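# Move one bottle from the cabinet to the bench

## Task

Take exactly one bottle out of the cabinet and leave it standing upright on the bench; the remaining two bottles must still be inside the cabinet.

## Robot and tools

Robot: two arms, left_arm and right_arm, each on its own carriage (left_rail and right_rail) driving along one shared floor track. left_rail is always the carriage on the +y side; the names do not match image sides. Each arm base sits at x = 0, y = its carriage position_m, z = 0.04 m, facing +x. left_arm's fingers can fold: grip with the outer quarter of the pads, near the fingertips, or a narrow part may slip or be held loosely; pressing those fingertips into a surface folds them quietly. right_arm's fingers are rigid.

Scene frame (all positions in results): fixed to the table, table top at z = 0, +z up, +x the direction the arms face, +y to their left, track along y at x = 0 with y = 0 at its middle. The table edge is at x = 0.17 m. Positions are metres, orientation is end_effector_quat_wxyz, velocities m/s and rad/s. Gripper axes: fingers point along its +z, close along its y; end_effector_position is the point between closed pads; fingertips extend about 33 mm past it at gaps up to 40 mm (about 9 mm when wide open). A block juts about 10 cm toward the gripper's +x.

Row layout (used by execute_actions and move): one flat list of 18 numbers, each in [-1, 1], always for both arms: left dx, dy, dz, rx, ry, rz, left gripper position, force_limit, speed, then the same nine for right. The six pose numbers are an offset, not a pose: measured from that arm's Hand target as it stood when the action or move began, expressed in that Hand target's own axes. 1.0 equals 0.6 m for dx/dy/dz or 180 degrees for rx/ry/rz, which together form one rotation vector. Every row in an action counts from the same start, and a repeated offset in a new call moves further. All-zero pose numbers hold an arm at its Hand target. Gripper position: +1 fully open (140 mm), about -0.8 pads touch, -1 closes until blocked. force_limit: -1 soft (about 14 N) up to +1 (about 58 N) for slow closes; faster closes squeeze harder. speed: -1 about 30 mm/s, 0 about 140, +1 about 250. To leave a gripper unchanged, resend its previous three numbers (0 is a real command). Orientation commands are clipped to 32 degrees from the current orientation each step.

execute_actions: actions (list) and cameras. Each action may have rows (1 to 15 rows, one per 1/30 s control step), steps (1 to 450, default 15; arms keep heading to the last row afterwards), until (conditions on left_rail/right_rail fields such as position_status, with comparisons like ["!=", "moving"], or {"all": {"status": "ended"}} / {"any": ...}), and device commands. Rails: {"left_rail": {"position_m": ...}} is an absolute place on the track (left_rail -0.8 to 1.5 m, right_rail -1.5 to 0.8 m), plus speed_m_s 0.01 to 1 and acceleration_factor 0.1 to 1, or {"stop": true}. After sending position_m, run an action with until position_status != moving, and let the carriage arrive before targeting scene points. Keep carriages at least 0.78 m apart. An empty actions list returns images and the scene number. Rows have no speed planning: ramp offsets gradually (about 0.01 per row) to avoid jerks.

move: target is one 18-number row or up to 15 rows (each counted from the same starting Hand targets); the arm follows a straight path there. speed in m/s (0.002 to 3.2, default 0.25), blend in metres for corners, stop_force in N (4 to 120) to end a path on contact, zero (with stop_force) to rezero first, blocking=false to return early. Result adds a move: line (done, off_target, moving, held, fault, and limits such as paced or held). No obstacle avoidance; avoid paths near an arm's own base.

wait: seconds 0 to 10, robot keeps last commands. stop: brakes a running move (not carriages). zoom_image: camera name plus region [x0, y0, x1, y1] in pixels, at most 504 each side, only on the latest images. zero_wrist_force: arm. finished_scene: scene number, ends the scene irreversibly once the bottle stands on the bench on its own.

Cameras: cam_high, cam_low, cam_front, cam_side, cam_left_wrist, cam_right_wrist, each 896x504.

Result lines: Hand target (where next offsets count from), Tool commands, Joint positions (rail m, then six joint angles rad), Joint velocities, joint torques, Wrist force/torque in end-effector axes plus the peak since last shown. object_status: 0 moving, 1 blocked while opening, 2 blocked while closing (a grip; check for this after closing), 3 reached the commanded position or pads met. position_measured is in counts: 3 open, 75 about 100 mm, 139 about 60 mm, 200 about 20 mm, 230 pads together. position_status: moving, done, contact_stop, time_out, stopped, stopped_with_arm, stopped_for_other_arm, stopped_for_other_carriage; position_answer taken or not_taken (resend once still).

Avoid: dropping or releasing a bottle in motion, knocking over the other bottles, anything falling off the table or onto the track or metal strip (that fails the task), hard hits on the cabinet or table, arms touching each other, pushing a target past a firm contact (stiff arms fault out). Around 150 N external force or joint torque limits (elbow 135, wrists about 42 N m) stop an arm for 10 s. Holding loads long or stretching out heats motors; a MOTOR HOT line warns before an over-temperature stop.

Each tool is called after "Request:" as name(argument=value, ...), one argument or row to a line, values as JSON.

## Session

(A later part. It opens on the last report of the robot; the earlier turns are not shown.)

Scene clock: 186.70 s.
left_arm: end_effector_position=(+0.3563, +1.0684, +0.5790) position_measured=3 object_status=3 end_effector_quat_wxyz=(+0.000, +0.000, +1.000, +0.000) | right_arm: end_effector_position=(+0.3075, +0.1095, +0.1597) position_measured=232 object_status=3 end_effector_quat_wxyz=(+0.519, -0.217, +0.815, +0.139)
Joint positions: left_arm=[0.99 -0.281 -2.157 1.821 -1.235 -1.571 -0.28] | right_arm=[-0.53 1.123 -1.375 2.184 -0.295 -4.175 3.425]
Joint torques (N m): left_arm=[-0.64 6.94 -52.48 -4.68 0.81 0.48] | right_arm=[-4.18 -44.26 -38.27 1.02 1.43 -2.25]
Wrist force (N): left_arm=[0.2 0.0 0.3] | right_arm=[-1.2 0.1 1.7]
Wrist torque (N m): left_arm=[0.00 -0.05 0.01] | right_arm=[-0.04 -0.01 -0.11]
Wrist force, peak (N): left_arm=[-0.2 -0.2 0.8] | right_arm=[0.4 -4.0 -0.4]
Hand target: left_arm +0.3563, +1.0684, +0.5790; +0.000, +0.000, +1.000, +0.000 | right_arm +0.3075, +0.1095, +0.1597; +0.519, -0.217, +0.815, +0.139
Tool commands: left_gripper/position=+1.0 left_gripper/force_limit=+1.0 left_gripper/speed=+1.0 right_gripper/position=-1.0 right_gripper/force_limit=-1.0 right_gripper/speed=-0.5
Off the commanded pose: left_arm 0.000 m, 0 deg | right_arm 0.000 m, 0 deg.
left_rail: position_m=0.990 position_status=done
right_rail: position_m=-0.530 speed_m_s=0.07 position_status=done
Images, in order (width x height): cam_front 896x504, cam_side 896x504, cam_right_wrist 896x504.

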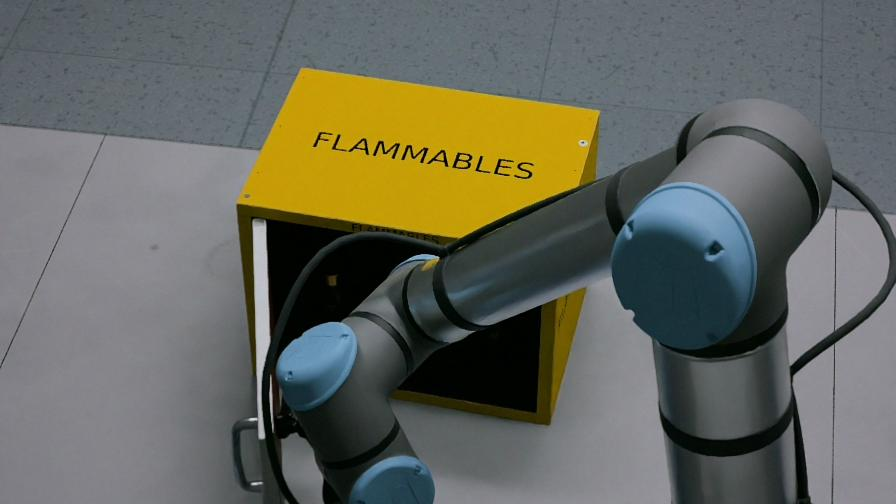

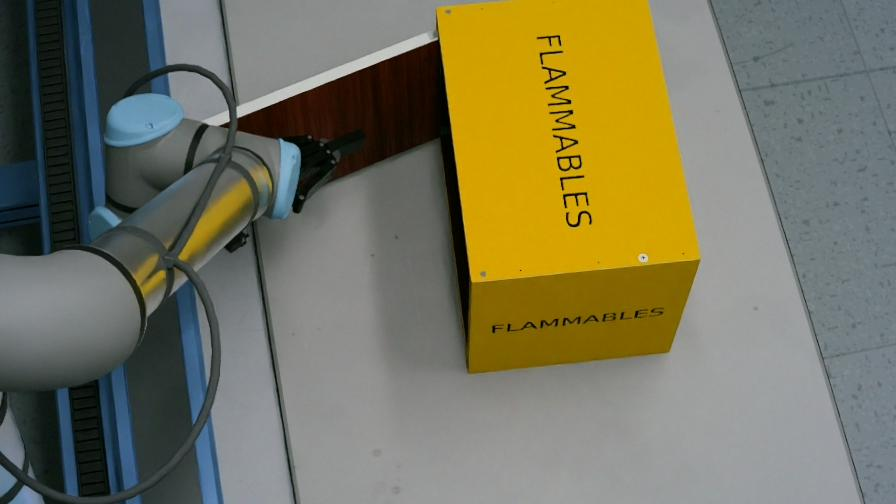

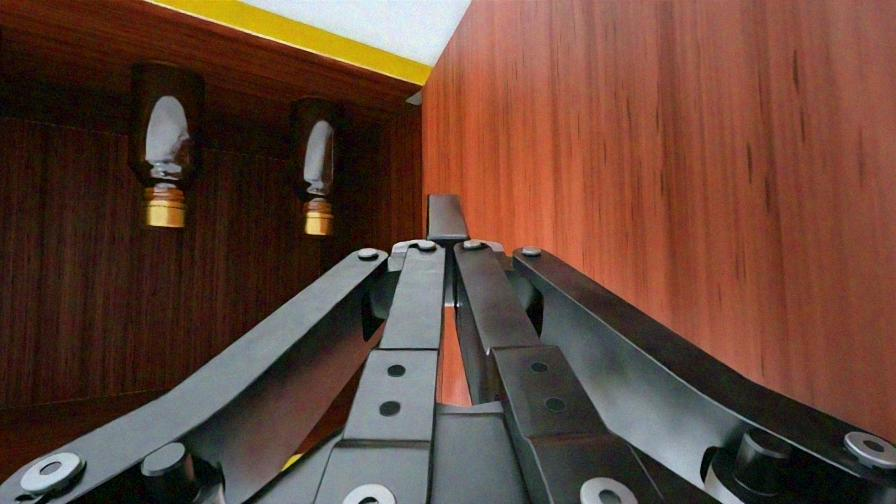

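Request:
execute_actions(
  actions=[
    {"right_rail":{"position_m":-0.75,"speed_m_s":0.2},"rows":[[0,0,0,0,0,0,1,1,1,0,0,0,0,0,0,-1,-1,-0.5]],"steps":120,"until":{"right_rail":{"position_status":["!=","moving"]}}},
  ],
)

Request:
move(
  target=[0,0,0,0,0,0,1,1,1,-0.014,0.064,0.267,0.1023,-0.0165,0.0439,0.11,-1,-0.5],
  speed=0.1,
  cameras=["cam_side","cam_right_wrist"],
)

Scene clock: 196.33 s.
left_arm: end_effector_position=(+0.3563, +1.0684, +0.5790) position_measured=3 object_status=3 end_effector_quat_wxyz=(+0.000, +0.000, +1.000, +0.000) | right_arm: end_effector_position=(+0.3075, -0.1105, +0.1597) position_measured=232 object_status=3 end_effector_quat_wxyz=(+0.519, -0.217, +0.815, +0.139)
Joint positions: left_arm=[0.99 -0.281 -2.157 1.821 -1.235 -1.571 -0.28] | right_arm=[-0.75 1.123 -1.375 2.184 -0.295 -4.175 3.425]
Joint torques (N m): left_arm=[1.37 9.84 -53.28 -4.48 0.85 0.41] | right_arm=[0.73 -51.97 -33.24 0.91 1.41 -1.54]
Wrist force (N): left_arm=[-0.1 0.3 0.4] | right_arm=[-1.4 0.9 2.7]
Wrist torque (N m): left_arm=[0.08 0.02 0.00] | right_arm=[0.08 0.03 -0.10]
Wrist force, peak (N): left_arm=[-0.1 -0.1 0.6] | right_arm=[-1.7 1.7 3.5]
Hand target: left_arm +0.3563, +1.0684, +0.5790; +0.000, +0.000, +1.000, +0.000 | right_arm +0.3075, -0.1105, +0.1597; +0.519, -0.217, +0.815, +0.139
Off the commanded pose: left_arm 0.000 m, 0 deg | right_arm 0.000 m, 0 deg.
left_rail: position_m=0.990 position_status=done
right_rail: position_m=-0.750 speed_m_s=0.20 position_status=done

Scene clock: 198.63 s.
left_arm: end_effector_position=(+0.3563, +1.0684, +0.5790) position_measured=3 object_status=3 end_effector_quat_wxyz=(+0.000, +0.000, +1.000, +0.000) | right_arm: end_effector_position=(+0.4172, -0.0029, +0.0997) position_measured=115 object_status=3 end_effector_quat_wxyz=(+0.557, -0.071, +0.826, +0.048)
Joint positions: left_arm=[0.99 -0.281 -2.157 1.821 -1.235 -1.571 -0.28] | right_arm=[-0.75 1.168 -0.972 1.755 -0.144 -3.821 3.665]
Joint torques (N m): left_arm=[-0.86 7.65 -52.34 -4.51 1.18 0.3] | right_arm=[12.6 -68.76 -43.92 3.52 4.02 3.57]
Wrist force (N): left_arm=[-0.2 -0.4 0.1] | right_arm=[-1.0 1.7 3.0]
Wrist torque (N m): left_arm=[-0.10 0.05 0.00] | right_arm=[0.27 -0.15 -0.22]
Wrist force, peak (N): left_arm=[-0.1 -0.2 0.6] | right_arm=[-1.4 2.1 3.7]
Hand target: left_arm +0.3563, +1.0684, +0.5790; +0.000, +0.000, +1.000, +0.000 | right_arm +0.4173, -0.0029, +0.0997; +0.557, -0.071, +0.826, +0.048
Off the commanded pose: left_arm 0.000 m, 0 deg | right_arm 0.000 m, 0 deg.
left_rail: position_m=0.990 position_status=done
right_rail: position_m=-0.750 speed_m_s=0.20 position_status=done
move: done
Images, in order (width x height): cam_side 896x504, cam_right_wrist 896x504.

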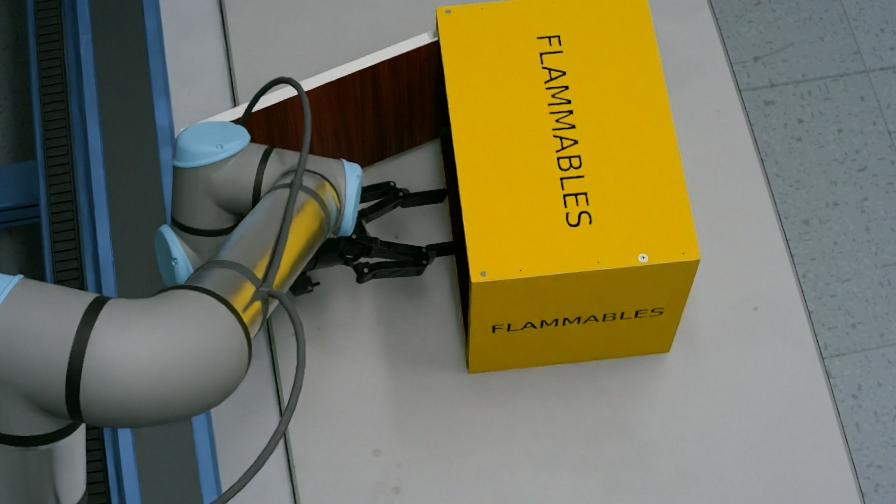

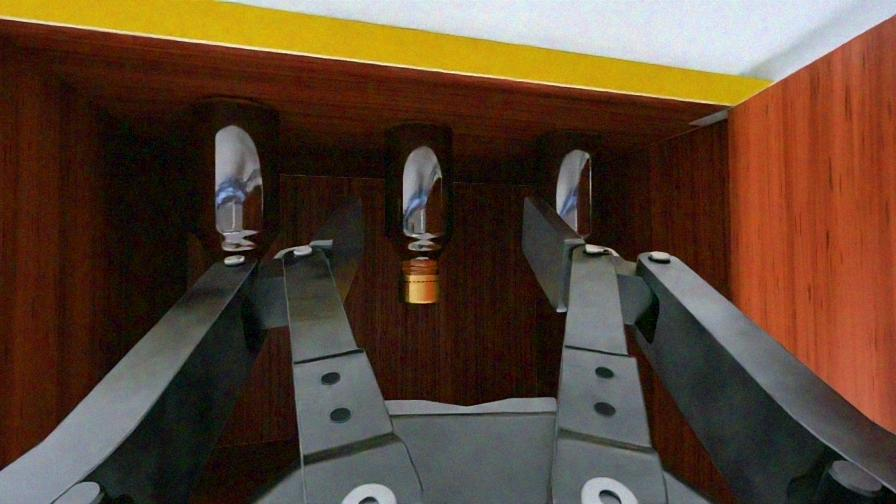

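Request:
move(
  target=[0,0,0,0,0,0,1,1,1,-0.0055,-0.0267,0.1607,0,0,0,0.11,-1,-0.5],
  speed=0.06,
  stop_force=8,
  cameras=["cam_right_wrist"],
)

Scene clock: 206.97 s.
left_arm: end_effector_position=(+0.3563, +1.0684, +0.5790) position_measured=3 object_status=3 end_effector_quat_wxyz=(+0.000, +0.000, +1.000, +0.000) | right_arm: end_effector_position=(+0.5093, -0.0032, +0.0666) position_measured=115 object_status=3 end_effector_quat_wxyz=(+0.557, -0.071, +0.826, +0.048)
Joint positions: left_arm=[0.99 -0.281 -2.157 1.821 -1.235 -1.571 -0.28] | right_arm=[-0.75 1.048 -0.924 1.735 -0.247 -3.92 3.564]
Joint torques (N m): left_arm=[-0.87 9.11 -53.07 -4.32 1.05 0.55] | right_arm=[-9.45 -69.41 -43.46 -1.37 -1.43 -2.95]
Wrist force (N): left_arm=[-0.1 0.3 0.1] | right_arm=[-1.3 1.4 3.5]
Wrist torque (N m): left_arm=[0.06 0.02 0.00] | right_arm=[0.20 -0.03 -0.11]
Wrist force, peak (N): left_arm=[0.0 -0.4 0.7] | right_arm=[-1.4 1.1 4.1]
Hand target: left_arm +0.3563, +1.0684, +0.5790; +0.000, +0.000, +1.000, +0.000 | right_arm +0.5093, -0.0032, +0.0666; +0.557, -0.071, +0.826, +0.048
Off the commanded pose: left_arm 0.000 m, 0 deg | right_arm 0.000 m, 0 deg.
left_rail: position_m=0.990 position_status=done
right_rail: position_m=-0.750 speed_m_s=0.20 position_status=done
move: done
Images, in order (width x height): cam_right_wrist 896x504.

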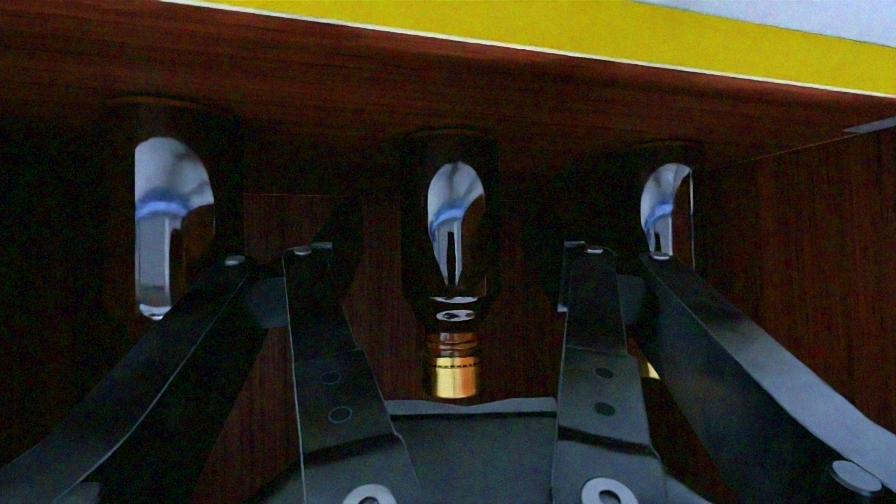

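Same geometry. Grip and retrieve as before.

Request:
execute_actions(
  actions=[
    {"rows":[[0,0,0,0,0,0,1,1,1,0,0,0,0,0,0,-1,-0.4,-1]],"steps":100},
  ],
)

Request:
move(
  target=[
    [0,0,0,0,0,0,1,1,1,-0.0618,0,-0.025,0,0,0,-1,-0.4,-1],
    [0,0,0,0,0,0,1,1,1,0.0365,0.0463,-0.268,0,0,0,-1,-0.4,-1],
  ],
  speed=0.06,
  blend=0.003,
  cameras=["cam_right_wrist","cam_side"],
)

Scene clock: 215.87 s.
left_arm: end_effector_position=(+0.3563, +1.0684, +0.5790) position_measured=3 object_status=3 end_effector_quat_wxyz=(+0.000, +0.000, +1.000, +0.000) | right_arm: end_effector_position=(+0.5093, -0.0032, +0.0666) position_measured=161 object_status=2 end_effector_quat_wxyz=(+0.557, -0.071, +0.826, +0.048)
Joint positions: left_arm=[0.99 -0.281 -2.157 1.821 -1.235 -1.571 -0.28] | right_arm=[-0.75 1.048 -0.924 1.735 -0.247 -3.92 3.564]
Joint torques (N m): left_arm=[0.03 10.93 -52.81 -4.61 1.1 0.56] | right_arm=[-9.58 -72.12 -16.53 2.89 2.14 -1.56]
Wrist force (N): left_arm=[-0.1 -0.1 0.4] | right_arm=[-6.2 0.3 -3.5]
Wrist torque (N m): left_arm=[-0.02 0.01 0.00] | right_arm=[0.39 -0.20 -0.22]
Wrist force, peak (N): left_arm=[0.5 -0.2 0.4] | right_arm=[-7.1 -0.4 -4.0]
Hand target: left_arm +0.3563, +1.0684, +0.5790; +0.000, +0.000, +1.000, +0.000 | right_arm +0.5093, -0.0032, +0.0666; +0.557, -0.071, +0.826, +0.048
Off the commanded pose: left_arm 0.000 m, 0 deg | right_arm 0.000 m, 0 deg.
left_rail: position_m=0.990 position_status=done
right_rail: position_m=-0.750 speed_m_s=0.20 position_status=done

Scene clock: 219.63 s.
left_arm: end_effector_position=(+0.3563, +1.0684, +0.5790) position_measured=3 object_status=3 end_effector_quat_wxyz=(+0.000, +0.000, +1.000, +0.000) | right_arm: end_effector_position=(+0.3496, -0.0028, +0.1066) position_measured=161 object_status=2 end_effector_quat_wxyz=(+0.557, -0.071, +0.826, +0.048)
Joint positions: left_arm=[0.99 -0.281 -2.157 1.821 -1.235 -1.571 -0.28] | right_arm=[-0.75 1.262 -0.973 1.754 -0.064 -3.748 3.764]
Joint torques (N m): left_arm=[0.43 7.79 -52.06 -4.46 1.01 0.67] | right_arm=[11.56 -68.67 -44.23 3.57 5.32 3.46]
Wrist force (N): left_arm=[0.0 -0.2 0.1] | right_arm=[1.1 0.8 4.0]
Wrist torque (N m): left_arm=[-0.05 0.01 0.00] | right_arm=[0.07 -0.01 -0.22]
Wrist force, peak (N): left_arm=[0.2 -0.6 0.2] | right_arm=[-6.5 -0.1 -3.8]
Hand target: left_arm +0.3563, +1.0684, +0.5790; +0.000, +0.000, +1.000, +0.000 | right_arm +0.3496, -0.0028, +0.1066; +0.557, -0.071, +0.826, +0.048
Off the commanded pose: left_arm 0.000 m, 0 deg | right_arm 0.000 m, 0 deg.
left_rail: position_m=0.990 position_status=done
right_rail: position_m=-0.750 speed_m_s=0.20 position_status=done
move: done
Images, in order (width x height): cam_side 896x504, cam_right_wrist 896x504.

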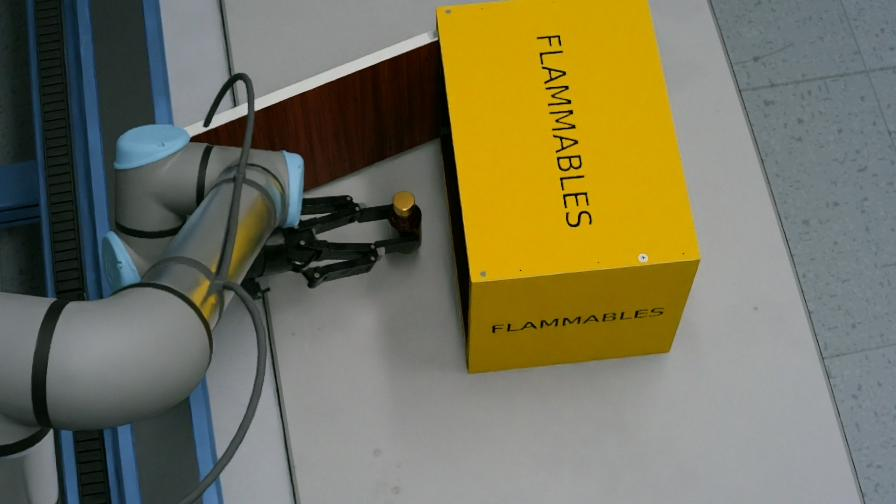

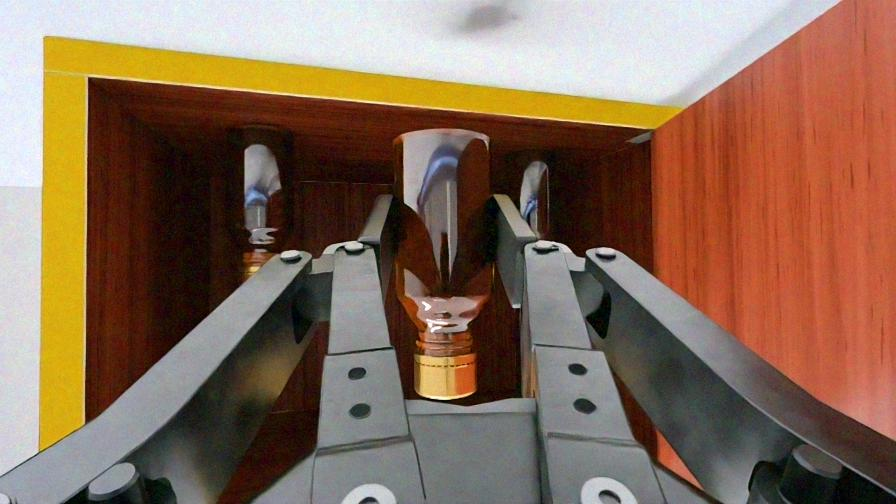

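Request:
execute_actions(
  actions=[
    {"right_rail":{"position_m":-1.15,"speed_m_s":0.15,"acceleration_factor":0.2},"steps":300,"until":{"right_rail":{"position_status":["!=","moving"]}}},
  ],
)

Request:
move(
  target=[
    [0,0,0,0,0,0,1,1,1,-0.0677,-0.0319,0.1675,0,0,0,-1,-0.4,-1],
    [0,0,0,0,0,0,1,1,1,-0.0059,-0.0319,0.1925,0,0,0,-1,-0.4,-1],
  ],
  speed=0.1,
  blend=0.01,
)

Request:
move(
  target=[0,0,0,0,0,0,1,1,1,0.07,0,0.0283,0,0,0,-1,-0.4,-1],
  speed=0.01,
  stop_force=5,
  cameras=["cam_right_wrist"],
)

Scene clock: 232.77 s.
left_arm: end_effector_position=(+0.3563, +1.0684, +0.5790) position_measured=3 object_status=3 end_effector_quat_wxyz=(+0.000, +0.000, +1.000, +0.000) | right_arm: end_effector_position=(+0.3496, -0.4028, +0.1066) position_measured=161 object_status=2 end_effector_quat_wxyz=(+0.557, -0.071, +0.826, +0.048)
Joint positions: left_arm=[0.99 -0.281 -2.157 1.821 -1.235 -1.571 -0.28] | right_arm=[-1.15 1.262 -0.973 1.754 -0.064 -3.748 3.764]
Joint torques (N m): left_arm=[-0.93 10.21 -53.26 -4.84 0.65 0.48] | right_arm=[9.35 -90.28 -24.03 2.68 3.43 3.57]
Wrist force (N): left_arm=[-0.2 0.0 0.1] | right_arm=[1.4 0.9 4.2]
Wrist torque (N m): left_arm=[0.00 0.04 0.00] | right_arm=[0.09 -0.07 -0.22]
Wrist force, peak (N): left_arm=[-0.1 -0.7 0.3] | right_arm=[1.7 1.1 4.4]
Hand target: left_arm +0.3563, +1.0684, +0.5790; +0.000, +0.000, +1.000, +0.000 | right_arm +0.3496, -0.4028, +0.1066; +0.557, -0.071, +0.826, +0.048
Tool commands: left_gripper/position=+1.0 left_gripper/force_limit=+1.0 left_gripper/speed=+1.0 right_gripper/position=-1.0 right_gripper/force_limit=-0.4 right_gripper/speed=-1.0
Off the commanded pose: left_arm 0.000 m, 0 deg | right_arm 0.000 m, 0 deg.
left_rail: position_m=0.990 position_status=done
right_rail: position_m=-1.150 speed_m_s=0.15 position_status=done

Scene clock: 234.73 s.
left_arm: end_effector_position=(+0.3563, +1.0684, +0.5790) position_measured=3 object_status=3 end_effector_quat_wxyz=(+0.000, +0.000, +1.000, +0.000) | right_arm: end_effector_position=(+0.4597, -0.4031, +0.0666) position_measured=161 object_status=2 end_effector_quat_wxyz=(+0.557, -0.071, +0.826, +0.048)
Joint positions: left_arm=[0.99 -0.281 -2.157 1.821 -1.235 -1.571 -0.28] | right_arm=[-1.15 1.111 -0.931 1.754 -0.223 -3.867 3.615]
Joint torques (N m): left_arm=[1.32 9.71 -52.63 -4.45 0.7 0.65] | right_arm=[-9.31 -71.1 -18.36 -1.65 -1.06 -3]
Wrist force (N): left_arm=[-0.3 -0.3 0.2] | right_arm=[1.1 1.3 4.5]
Wrist torque (N m): left_arm=[-0.06 0.07 0.00] | right_arm=[0.20 0.04 -0.13]
Wrist force, peak (N): left_arm=[0.1 -0.6 0.3] | right_arm=[2.1 1.2 4.7]
Hand target: left_arm +0.3563, +1.0684, +0.5790; +0.000, +0.000, +1.000, +0.000 | right_arm +0.4597, -0.4031, +0.0666; +0.557, -0.071, +0.826, +0.048
Off the commanded pose: left_arm 0.000 m, 0 deg | right_arm 0.000 m, 0 deg.
left_rail: position_m=0.990 position_status=done
right_rail: position_m=-1.150 speed_m_s=0.15 position_status=done
move: done

Scene clock: 237.70 s.
left_arm: end_effector_position=(+0.3563, +1.0684, +0.5790) position_measured=3 object_status=3 end_effector_quat_wxyz=(+0.000, +0.000, +1.000, +0.000) | right_arm: end_effector_position=(+0.4596, -0.4031, +0.0488) position_measured=161 object_status=2 end_effector_quat_wxyz=(+0.557, -0.071, +0.826, +0.048)
Joint positions: left_arm=[0.99 -0.281 -2.157 1.821 -1.235 -1.571 -0.28] | right_arm=[-1.15 1.111 -0.909 1.757 -0.248 -3.867 3.615]
Joint torques (N m): left_arm=[0.49 10.5 -52.41 -4.47 0.96 0.64] | right_arm=[-7.64 -93.22 -31.6 2.7 -1.04 -1.24]
Wrist force (N): left_arm=[0.0 0.0 0.4] | right_arm=[-0.3 0.2 3.6]
Wrist torque (N m): left_arm=[-0.01 0.00 0.00] | right_arm=[-0.04 -0.33 -0.19]
Wrist force, peak (N): left_arm=[-0.2 0.0 0.6] | right_arm=[-11.6 1.0 -3.1]
Hand target: left_arm +0.3563, +1.0684, +0.5790; +0.000, +0.000, +1.000, +0.000 | right_arm +0.4597, -0.4031, +0.0489; +0.557, -0.071, +0.826, +0.048 (not the last commanded pose)
Off the commanded pose: left_arm 0.000 m, 0 deg | right_arm 0.028 m, 0 deg.
left_rail: position_m=0.990 position_status=done
right_rail: position_m=-1.150 speed_m_s=0.15 position_status=done
move: contact (right_arm)
Images, in order (width x height): cam_right_wrist 896x504.

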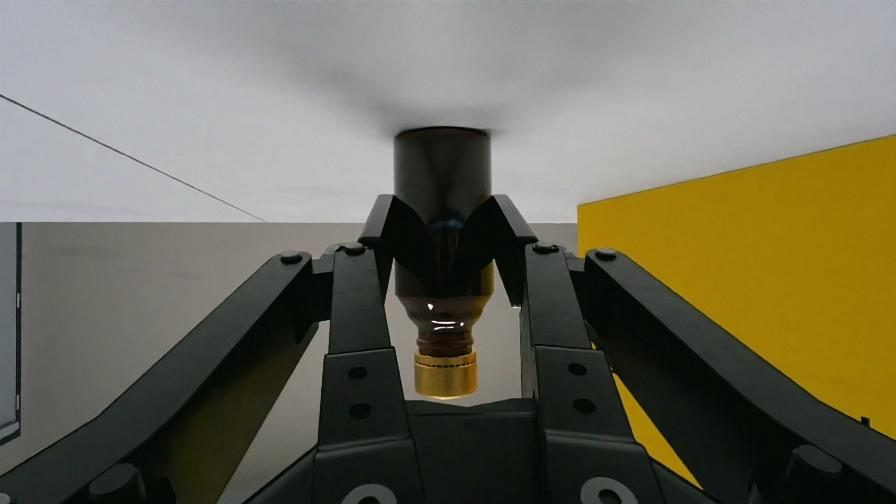

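Request:
execute_actions(
  actions=[
    {"rows":[[0,0,0,0,0,0,1,1,1,0,0,0,0,0,0,0.11,-1,-1]],"steps":60},
  ],
)

Request:
move(
  target=[0,0,0,0,0,0,1,1,1,-0.03,0,-0.25,0,0,0,0.11,-1,-1],
  speed=0.07,
  cameras=["cam_right_wrist"],
)

Request:
execute_actions(
  actions=[
    {"left_rail":{"position_m":0.5,"speed_m_s":0.3},"right_rail":{"position_m":-1.3},"rows":[[0,0,0,0,0,0,-1,-1,0,0,0,0,0,0,0,0.11,-1,-1]],"steps":150,"until":{"all":{"status":"ended"}}},
  ],
)

Request:
move(
  target=[0.26,-0.49,0.2,0,0,0,-1,-1,0,0,0,0,0,0,0,0.11,-1,-1],
  speed=0.15,
  cameras=["cam_left_wrist","cam_front"],
)

Scene clock: 248.17 s.
left_arm: end_effector_position=(+0.3563, +1.0684, +0.5790) position_measured=3 object_status=3 end_effector_quat_wxyz=(+0.000, +0.000, +1.000, +0.000) | right_arm: end_effector_position=(+0.4597, -0.4031, +0.0489) position_measured=115 object_status=3 end_effector_quat_wxyz=(+0.557, -0.071, +0.826, +0.048)
Joint positions: left_arm=[0.99 -0.281 -2.157 1.821 -1.235 -1.571 -0.28] | right_arm=[-1.15 1.111 -0.909 1.757 -0.248 -3.867 3.615]
Joint torques (N m): left_arm=[0.95 12.04 -52.09 -4.61 1.06 0.47] | right_arm=[4.05 -92.05 -40.21 -0.06 -0.89 -1.27]
Wrist force (N): left_arm=[-0.1 -0.2 0.2] | right_arm=[-0.1 0.7 3.5]
Wrist torque (N m): left_arm=[-0.03 0.02 0.00] | right_arm=[0.04 -0.29 -0.12]
Wrist force, peak (N): left_arm=[-0.5 -0.4 0.2] | right_arm=[-0.7 0.4 4.3]
Hand target: left_arm +0.3563, +1.0684, +0.5790; +0.000, +0.000, +1.000, +0.000 | right_arm +0.4597, -0.4031, +0.0489; +0.557, -0.071, +0.826, +0.048
Off the commanded pose: left_arm 0.000 m, 0 deg | right_arm 0.000 m, 0 deg.
left_rail: position_m=0.990 position_status=done
right_rail: position_m=-1.150 speed_m_s=0.15 position_status=done

Scene clock: 250.77 s.
left_arm: end_effector_position=(+0.3563, +1.0684, +0.5790) position_measured=3 object_status=3 end_effector_quat_wxyz=(+0.000, +0.000, +1.000, +0.000) | right_arm: end_effector_position=(+0.3293, -0.4259, +0.1216) position_measured=115 object_status=3 end_effector_quat_wxyz=(+0.557, -0.071, +0.826, +0.048)
Joint positions: left_arm=[0.99 -0.281 -2.157 1.821 -1.235 -1.571 -0.28] | right_arm=[-1.15 1.281 -1.016 1.799 -0.047 -3.734 3.786]
Joint torques (N m): left_arm=[-1.04 11.43 -52.5 -4.61 0.84 0.56] | right_arm=[12.25 -86.54 -40.62 4.22 4.52 2.89]
Wrist force (N): left_arm=[-0.1 -0.3 0.3] | right_arm=[-0.1 0.5 3.1]
Wrist torque (N m): left_arm=[-0.06 0.03 0.00] | right_arm=[0.02 -0.32 -0.22]
Wrist force, peak (N): left_arm=[-0.6 -0.1 0.0] | right_arm=[-0.4 0.5 5.0]
Hand target: left_arm +0.3563, +1.0684, +0.5790; +0.000, +0.000, +1.000, +0.000 | right_arm +0.3293, -0.4258, +0.1218; +0.557, -0.071, +0.826, +0.048
Off the commanded pose: left_arm 0.000 m, 0 deg | right_arm 0.000 m, 0 deg.
left_rail: position_m=0.990 position_status=done
right_rail: position_m=-1.150 speed_m_s=0.15 position_status=done
move: done
Images, in order (width x height): cam_right_wrist 896x504.

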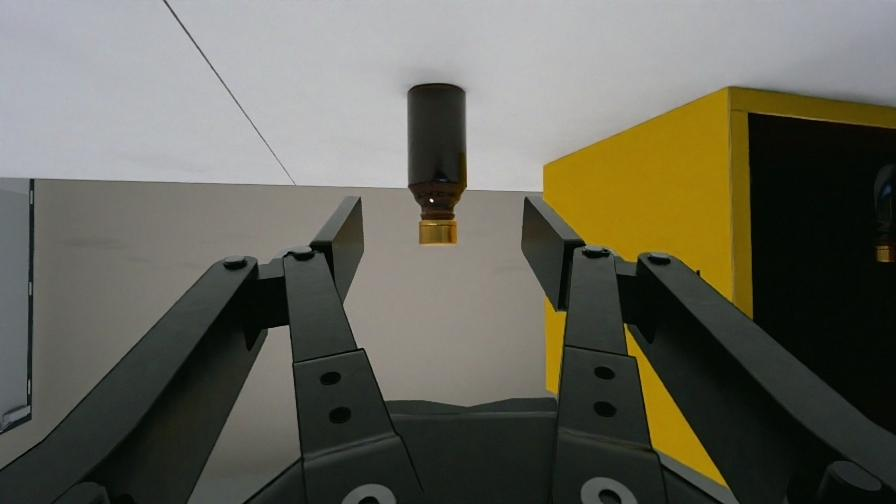

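Scene clock: 253.03 s.
left_arm: end_effector_position=(+0.3563, +0.5786, +0.5790) position_measured=233 object_status=3 end_effector_quat_wxyz=(+0.000, +0.000, +1.000, +0.000) | right_arm: end_effector_position=(+0.3293, -0.5758, +0.1218) position_measured=115 object_status=3 end_effector_quat_wxyz=(+0.557, -0.071, +0.826, +0.048)
Joint positions: left_arm=[0.5 -0.281 -2.157 1.821 -1.235 -1.571 -0.28] | right_arm=[-1.3 1.281 -1.016 1.799 -0.047 -3.734 3.786]
Joint torques (N m): left_arm=[-0.64 10.13 -52.36 -4.41 0.8 0.65] | right_arm=[9.87 -83.13 -34.32 3.42 2.85 3.71]
Wrist force (N): left_arm=[-0.1 -0.3 -0.1] | right_arm=[-0.1 0.6 3.1]
Wrist torque (N m): left_arm=[-0.06 0.01 0.00] | right_arm=[0.02 -0.31 -0.21]
Wrist force, peak (N): left_arm=[0.0 2.2 0.1] | right_arm=[-0.6 0.7 3.7]
Hand target: left_arm +0.3563, +0.5786, +0.5790; +0.000, +0.000, +1.000, +0.000 | right_arm +0.3293, -0.5758, +0.1218; +0.557, -0.071, +0.826, +0.048
Off the commanded pose: left_arm 0.000 m, 0 deg | right_arm 0.000 m, 0 deg.
left_rail: position_m=0.500 speed_m_s=0.30 position_status=done
right_rail: position_m=-1.300 speed_m_s=0.15 position_status=done

Scene clock: 255.97 s.
left_arm: end_effector_position=(+0.2004, +0.2846, +0.4590) position_measured=233 object_status=3 end_effector_quat_wxyz=(+0.000, +0.000, +1.000, +0.000) | right_arm: end_effector_position=(+0.3293, -0.5758, +0.1218) position_measured=115 object_status=3 end_effector_quat_wxyz=(+0.557, -0.071, +0.826, +0.048)
Joint positions: left_arm=[0.5 -1.455 -2.36 2.099 -1.31 -1.571 -1.455] | right_arm=[-1.3 1.281 -1.016 1.799 -0.047 -3.734 3.786]
Joint torques (N m): left_arm=[-16.02 27.17 -43.57 -7.32 1.14 -2.86] | right_arm=[6.04 -73.9 -21.37 1.82 0.71 3.58]
Wrist force (N): left_arm=[0.3 0.3 0.2] | right_arm=[-0.4 0.4 3.2]
Wrist torque (N m): left_arm=[0.04 -0.06 0.09] | right_arm=[-0.03 -0.24 -0.22]
Wrist force, peak (N): left_arm=[-0.7 1.3 -0.4] | right_arm=[-0.4 0.2 3.7]
Hand target: left_arm +0.2003, +0.2846, +0.4590; +0.000, +0.000, +1.000, +0.000 | right_arm +0.3293, -0.5758, +0.1218; +0.557, -0.071, +0.826, +0.048
Off the commanded pose: left_arm 0.000 m, 0 deg | right_arm 0.000 m, 0 deg.
left_rail: position_m=0.500 speed_m_s=0.30 position_status=done
right_rail: position_m=-1.300 speed_m_s=0.15 position_status=done
move: done
Images, in order (width x height): cam_front 896x504, cam_left_wrist 896x504.

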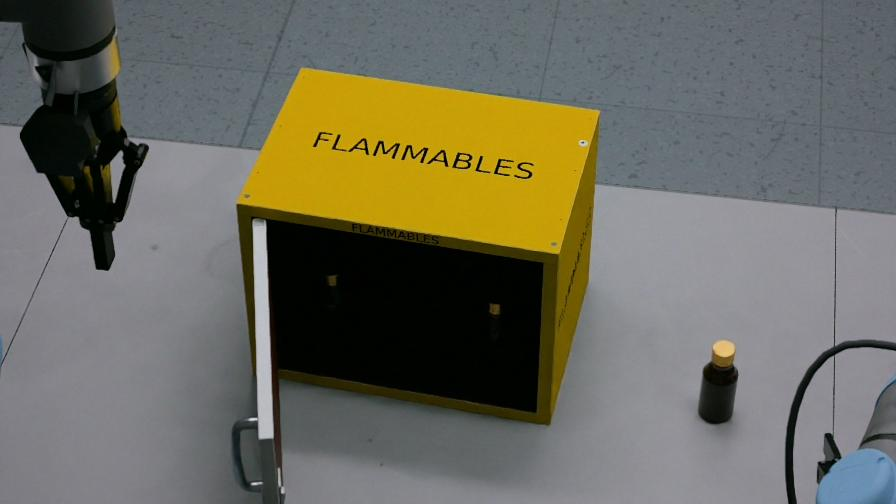

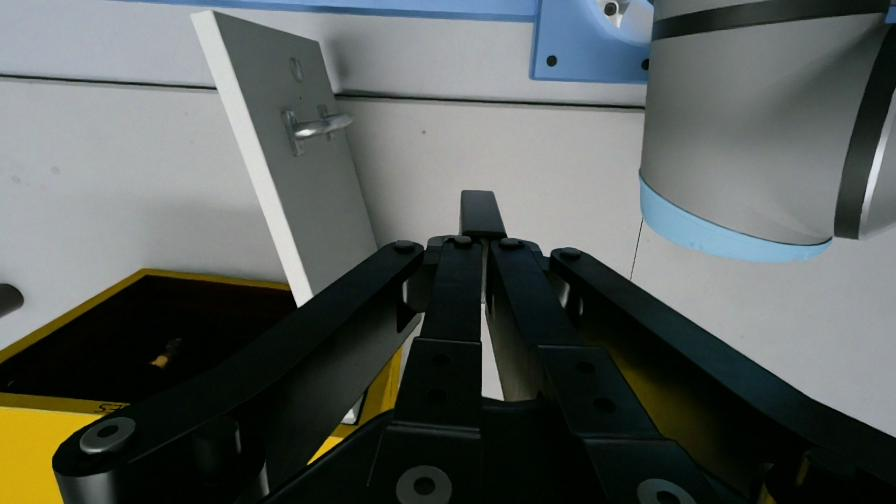

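Request:
move(
  target=[
    [-0.012,-0.025,0.328,0,0,0,-1,-1,0,0,0,0,0,0,0,0.11,-1,-1],
    [-0.012,-0.191,0.328,0,0,0,-1,-1,0,0,0,0,0,0,0,0.11,-1,-1],
    [-0.0215,-0.318,0.328,0,0,0,-1,-1,0,0,0,0,0,0,0,0.11,-1,-1],
    [-0.0757,-0.434,0.328,0,0,0,-1,-1,0,0,0,0,0,0,0,0.11,-1,-1],
    [-0.1665,-0.524,0.328,0,0,0,-1,-1,0,0,0,0,0,0,0,0.11,-1,-1],
    [-0.2515,-0.569,0.328,0,0,0,-1,-1,0,0,0,0,0,0,0,0.11,-1,-1],
  ],
  speed=0.08,
  blend=0.015,
  stop_force=20,
)

Request:
move(
  target=[-0.13,-0.02,0,0,0,0,-1,-1,0,0,0,0,0,0,0,0.11,-1,-1],
  speed=0.03,
  stop_force=14,
)

Request:
move(
  target=[0.2,0.2,-0.05,0,0,0,-1,-1,0,0,0,0,0,0,0,0.11,-1,-1],
  speed=0.12,
  cameras=["cam_side","cam_front"],
)

Scene clock: 274.40 s.
left_arm: end_effector_position=(+0.3513, -0.0568, +0.2622) position_measured=233 object_status=3 end_effector_quat_wxyz=(+0.000, +0.000, +1.000, +0.000) | right_arm: end_effector_position=(+0.3293, -0.5758, +0.1218) position_measured=115 object_status=3 end_effector_quat_wxyz=(+0.557, -0.071, +0.826, +0.048)
Joint positions: left_arm=[0.5 -1.276 -1.584 1.999 -1.986 -1.571 -1.276] | right_arm=[-1.3 1.281 -1.016 1.799 -0.047 -3.734 3.786]
Joint torques (N m): left_arm=[14.03 -36.53 -61.59 -3.29 -0.82 2.03] | right_arm=[-0.94 -66.36 -19.23 0.54 0.16 3.14]
Wrist force (N): left_arm=[1.0 0.9 0.0] | right_arm=[-0.1 0.1 3.3]
Wrist torque (N m): left_arm=[0.01 0.00 -0.07] | right_arm=[-0.07 -0.32 -0.21]
Wrist force, peak (N): left_arm=[-0.3 2.9 0.8] | right_arm=[-0.6 0.3 3.8]
Hand target: left_arm +0.3513, -0.0568, +0.2622; +0.000, +0.000, +1.000, +0.000 | right_arm +0.3293, -0.5758, +0.1218; +0.557, -0.071, +0.826, +0.048
Off the commanded pose: left_arm 0.000 m, 0 deg | right_arm 0.000 m, 0 deg.
left_rail: position_m=0.500 speed_m_s=0.30 position_status=done
right_rail: position_m=-1.300 speed_m_s=0.15 position_status=done
move: done

Scene clock: 278.07 s.
left_arm: end_effector_position=(+0.4228, -0.0678, +0.2622) position_measured=233 object_status=3 end_effector_quat_wxyz=(+0.000, +0.000, +1.000, +0.000) | right_arm: end_effector_position=(+0.3293, -0.5758, +0.1218) position_measured=115 object_status=3 end_effector_quat_wxyz=(+0.557, -0.071, +0.826, +0.048)
Joint positions: left_arm=[0.5 -1.179 -1.501 1.914 -1.983 -1.571 -1.179] | right_arm=[-1.3 1.281 -1.016 1.799 -0.047 -3.734 3.786]
Joint torques (N m): left_arm=[-15.92 -73.07 -42.14 -6.9 -0.41 -1.91] | right_arm=[-2.19 -66.79 -19.41 0.39 0.26 2.92]
Wrist force (N): left_arm=[0.2 0.3 0.2] | right_arm=[-0.5 0.5 3.3]
Wrist torque (N m): left_arm=[0.05 -0.02 -0.07] | right_arm=[0.01 -0.22 -0.21]
Wrist force, peak (N): left_arm=[27.8 7.4 -6.1] | right_arm=[-0.5 0.4 3.9]
Hand target: left_arm +0.4228, -0.0678, +0.2622; +0.000, +0.000, +1.000, +0.000 (not the last commanded pose) | right_arm +0.3293, -0.5758, +0.1218; +0.557, -0.071, +0.826, +0.048
Off the commanded pose: left_arm 0.007 m, 0 deg | right_arm 0.000 m, 0 deg.
left_rail: position_m=0.500 speed_m_s=0.30 position_status=done
right_rail: position_m=-1.300 speed_m_s=0.15 position_status=done
move: contact (left_arm)

Scene clock: 280.00 s.
left_arm: end_effector_position=(+0.3029, +0.0522, +0.2922) position_measured=233 object_status=3 end_effector_quat_wxyz=(+0.000, +0.000, +1.000, +0.000) | right_arm: end_effector_position=(+0.3293, -0.5758, +0.1218) position_measured=115 object_status=3 end_effector_quat_wxyz=(+0.557, -0.071, +0.826, +0.048)
Joint positions: left_arm=[0.5 -1.304 -1.818 2.142 -1.895 -1.571 -1.304] | right_arm=[-1.3 1.281 -1.016 1.799 -0.047 -3.734 3.786]
Joint torques (N m): left_arm=[-15.44 -42.15 -42.02 -2.64 1.23 -2.31] | right_arm=[-1.1 -68.05 -19.01 0.6 0.18 2.95]
Wrist force (N): left_arm=[0.2 0.1 0.3] | right_arm=[0.0 0.3 3.4]
Wrist torque (N m): left_arm=[0.03 -0.01 0.09] | right_arm=[-0.04 -0.36 -0.22]
Wrist force, peak (N): left_arm=[1.2 1.0 0.2] | right_arm=[-0.4 0.4 3.7]
Hand target: left_arm +0.3028, +0.0523, +0.2922; +0.000, +0.000, +1.000, +0.000 | right_arm +0.3293, -0.5758, +0.1218; +0.557, -0.071, +0.826, +0.048
Off the commanded pose: left_arm 0.000 m, 0 deg | right_arm 0.000 m, 0 deg.
left_rail: position_m=0.500 speed_m_s=0.30 position_status=done
right_rail: position_m=-1.300 speed_m_s=0.15 position_status=done
move: done
Images, in order (width x height): cam_front 896x504, cam_side 896x504.

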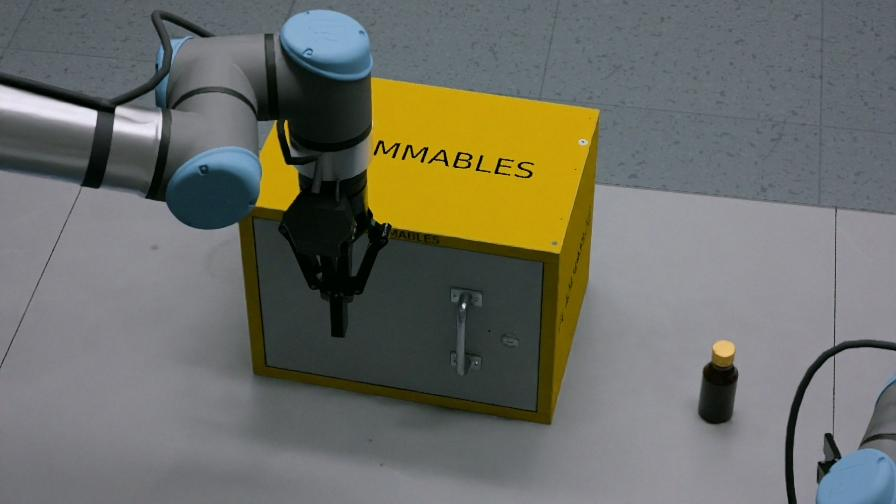

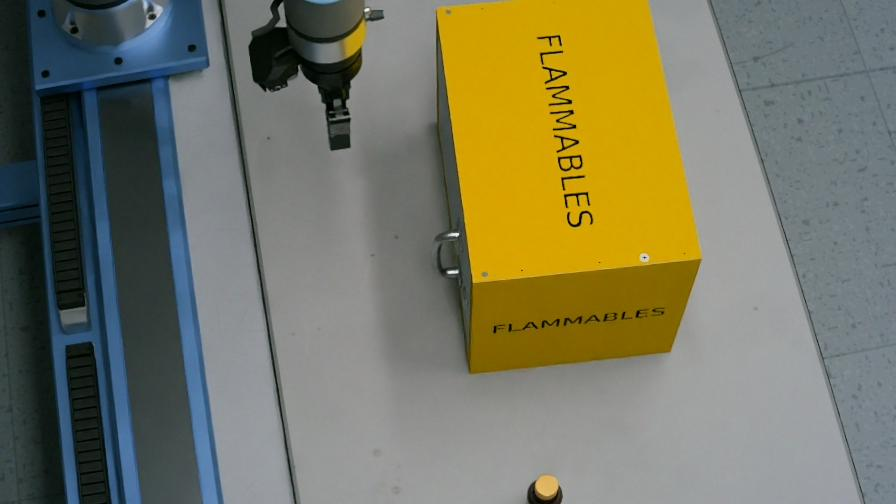

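Request:
finished_scene(
  scene=2,
)

The scene is finished: the task was done.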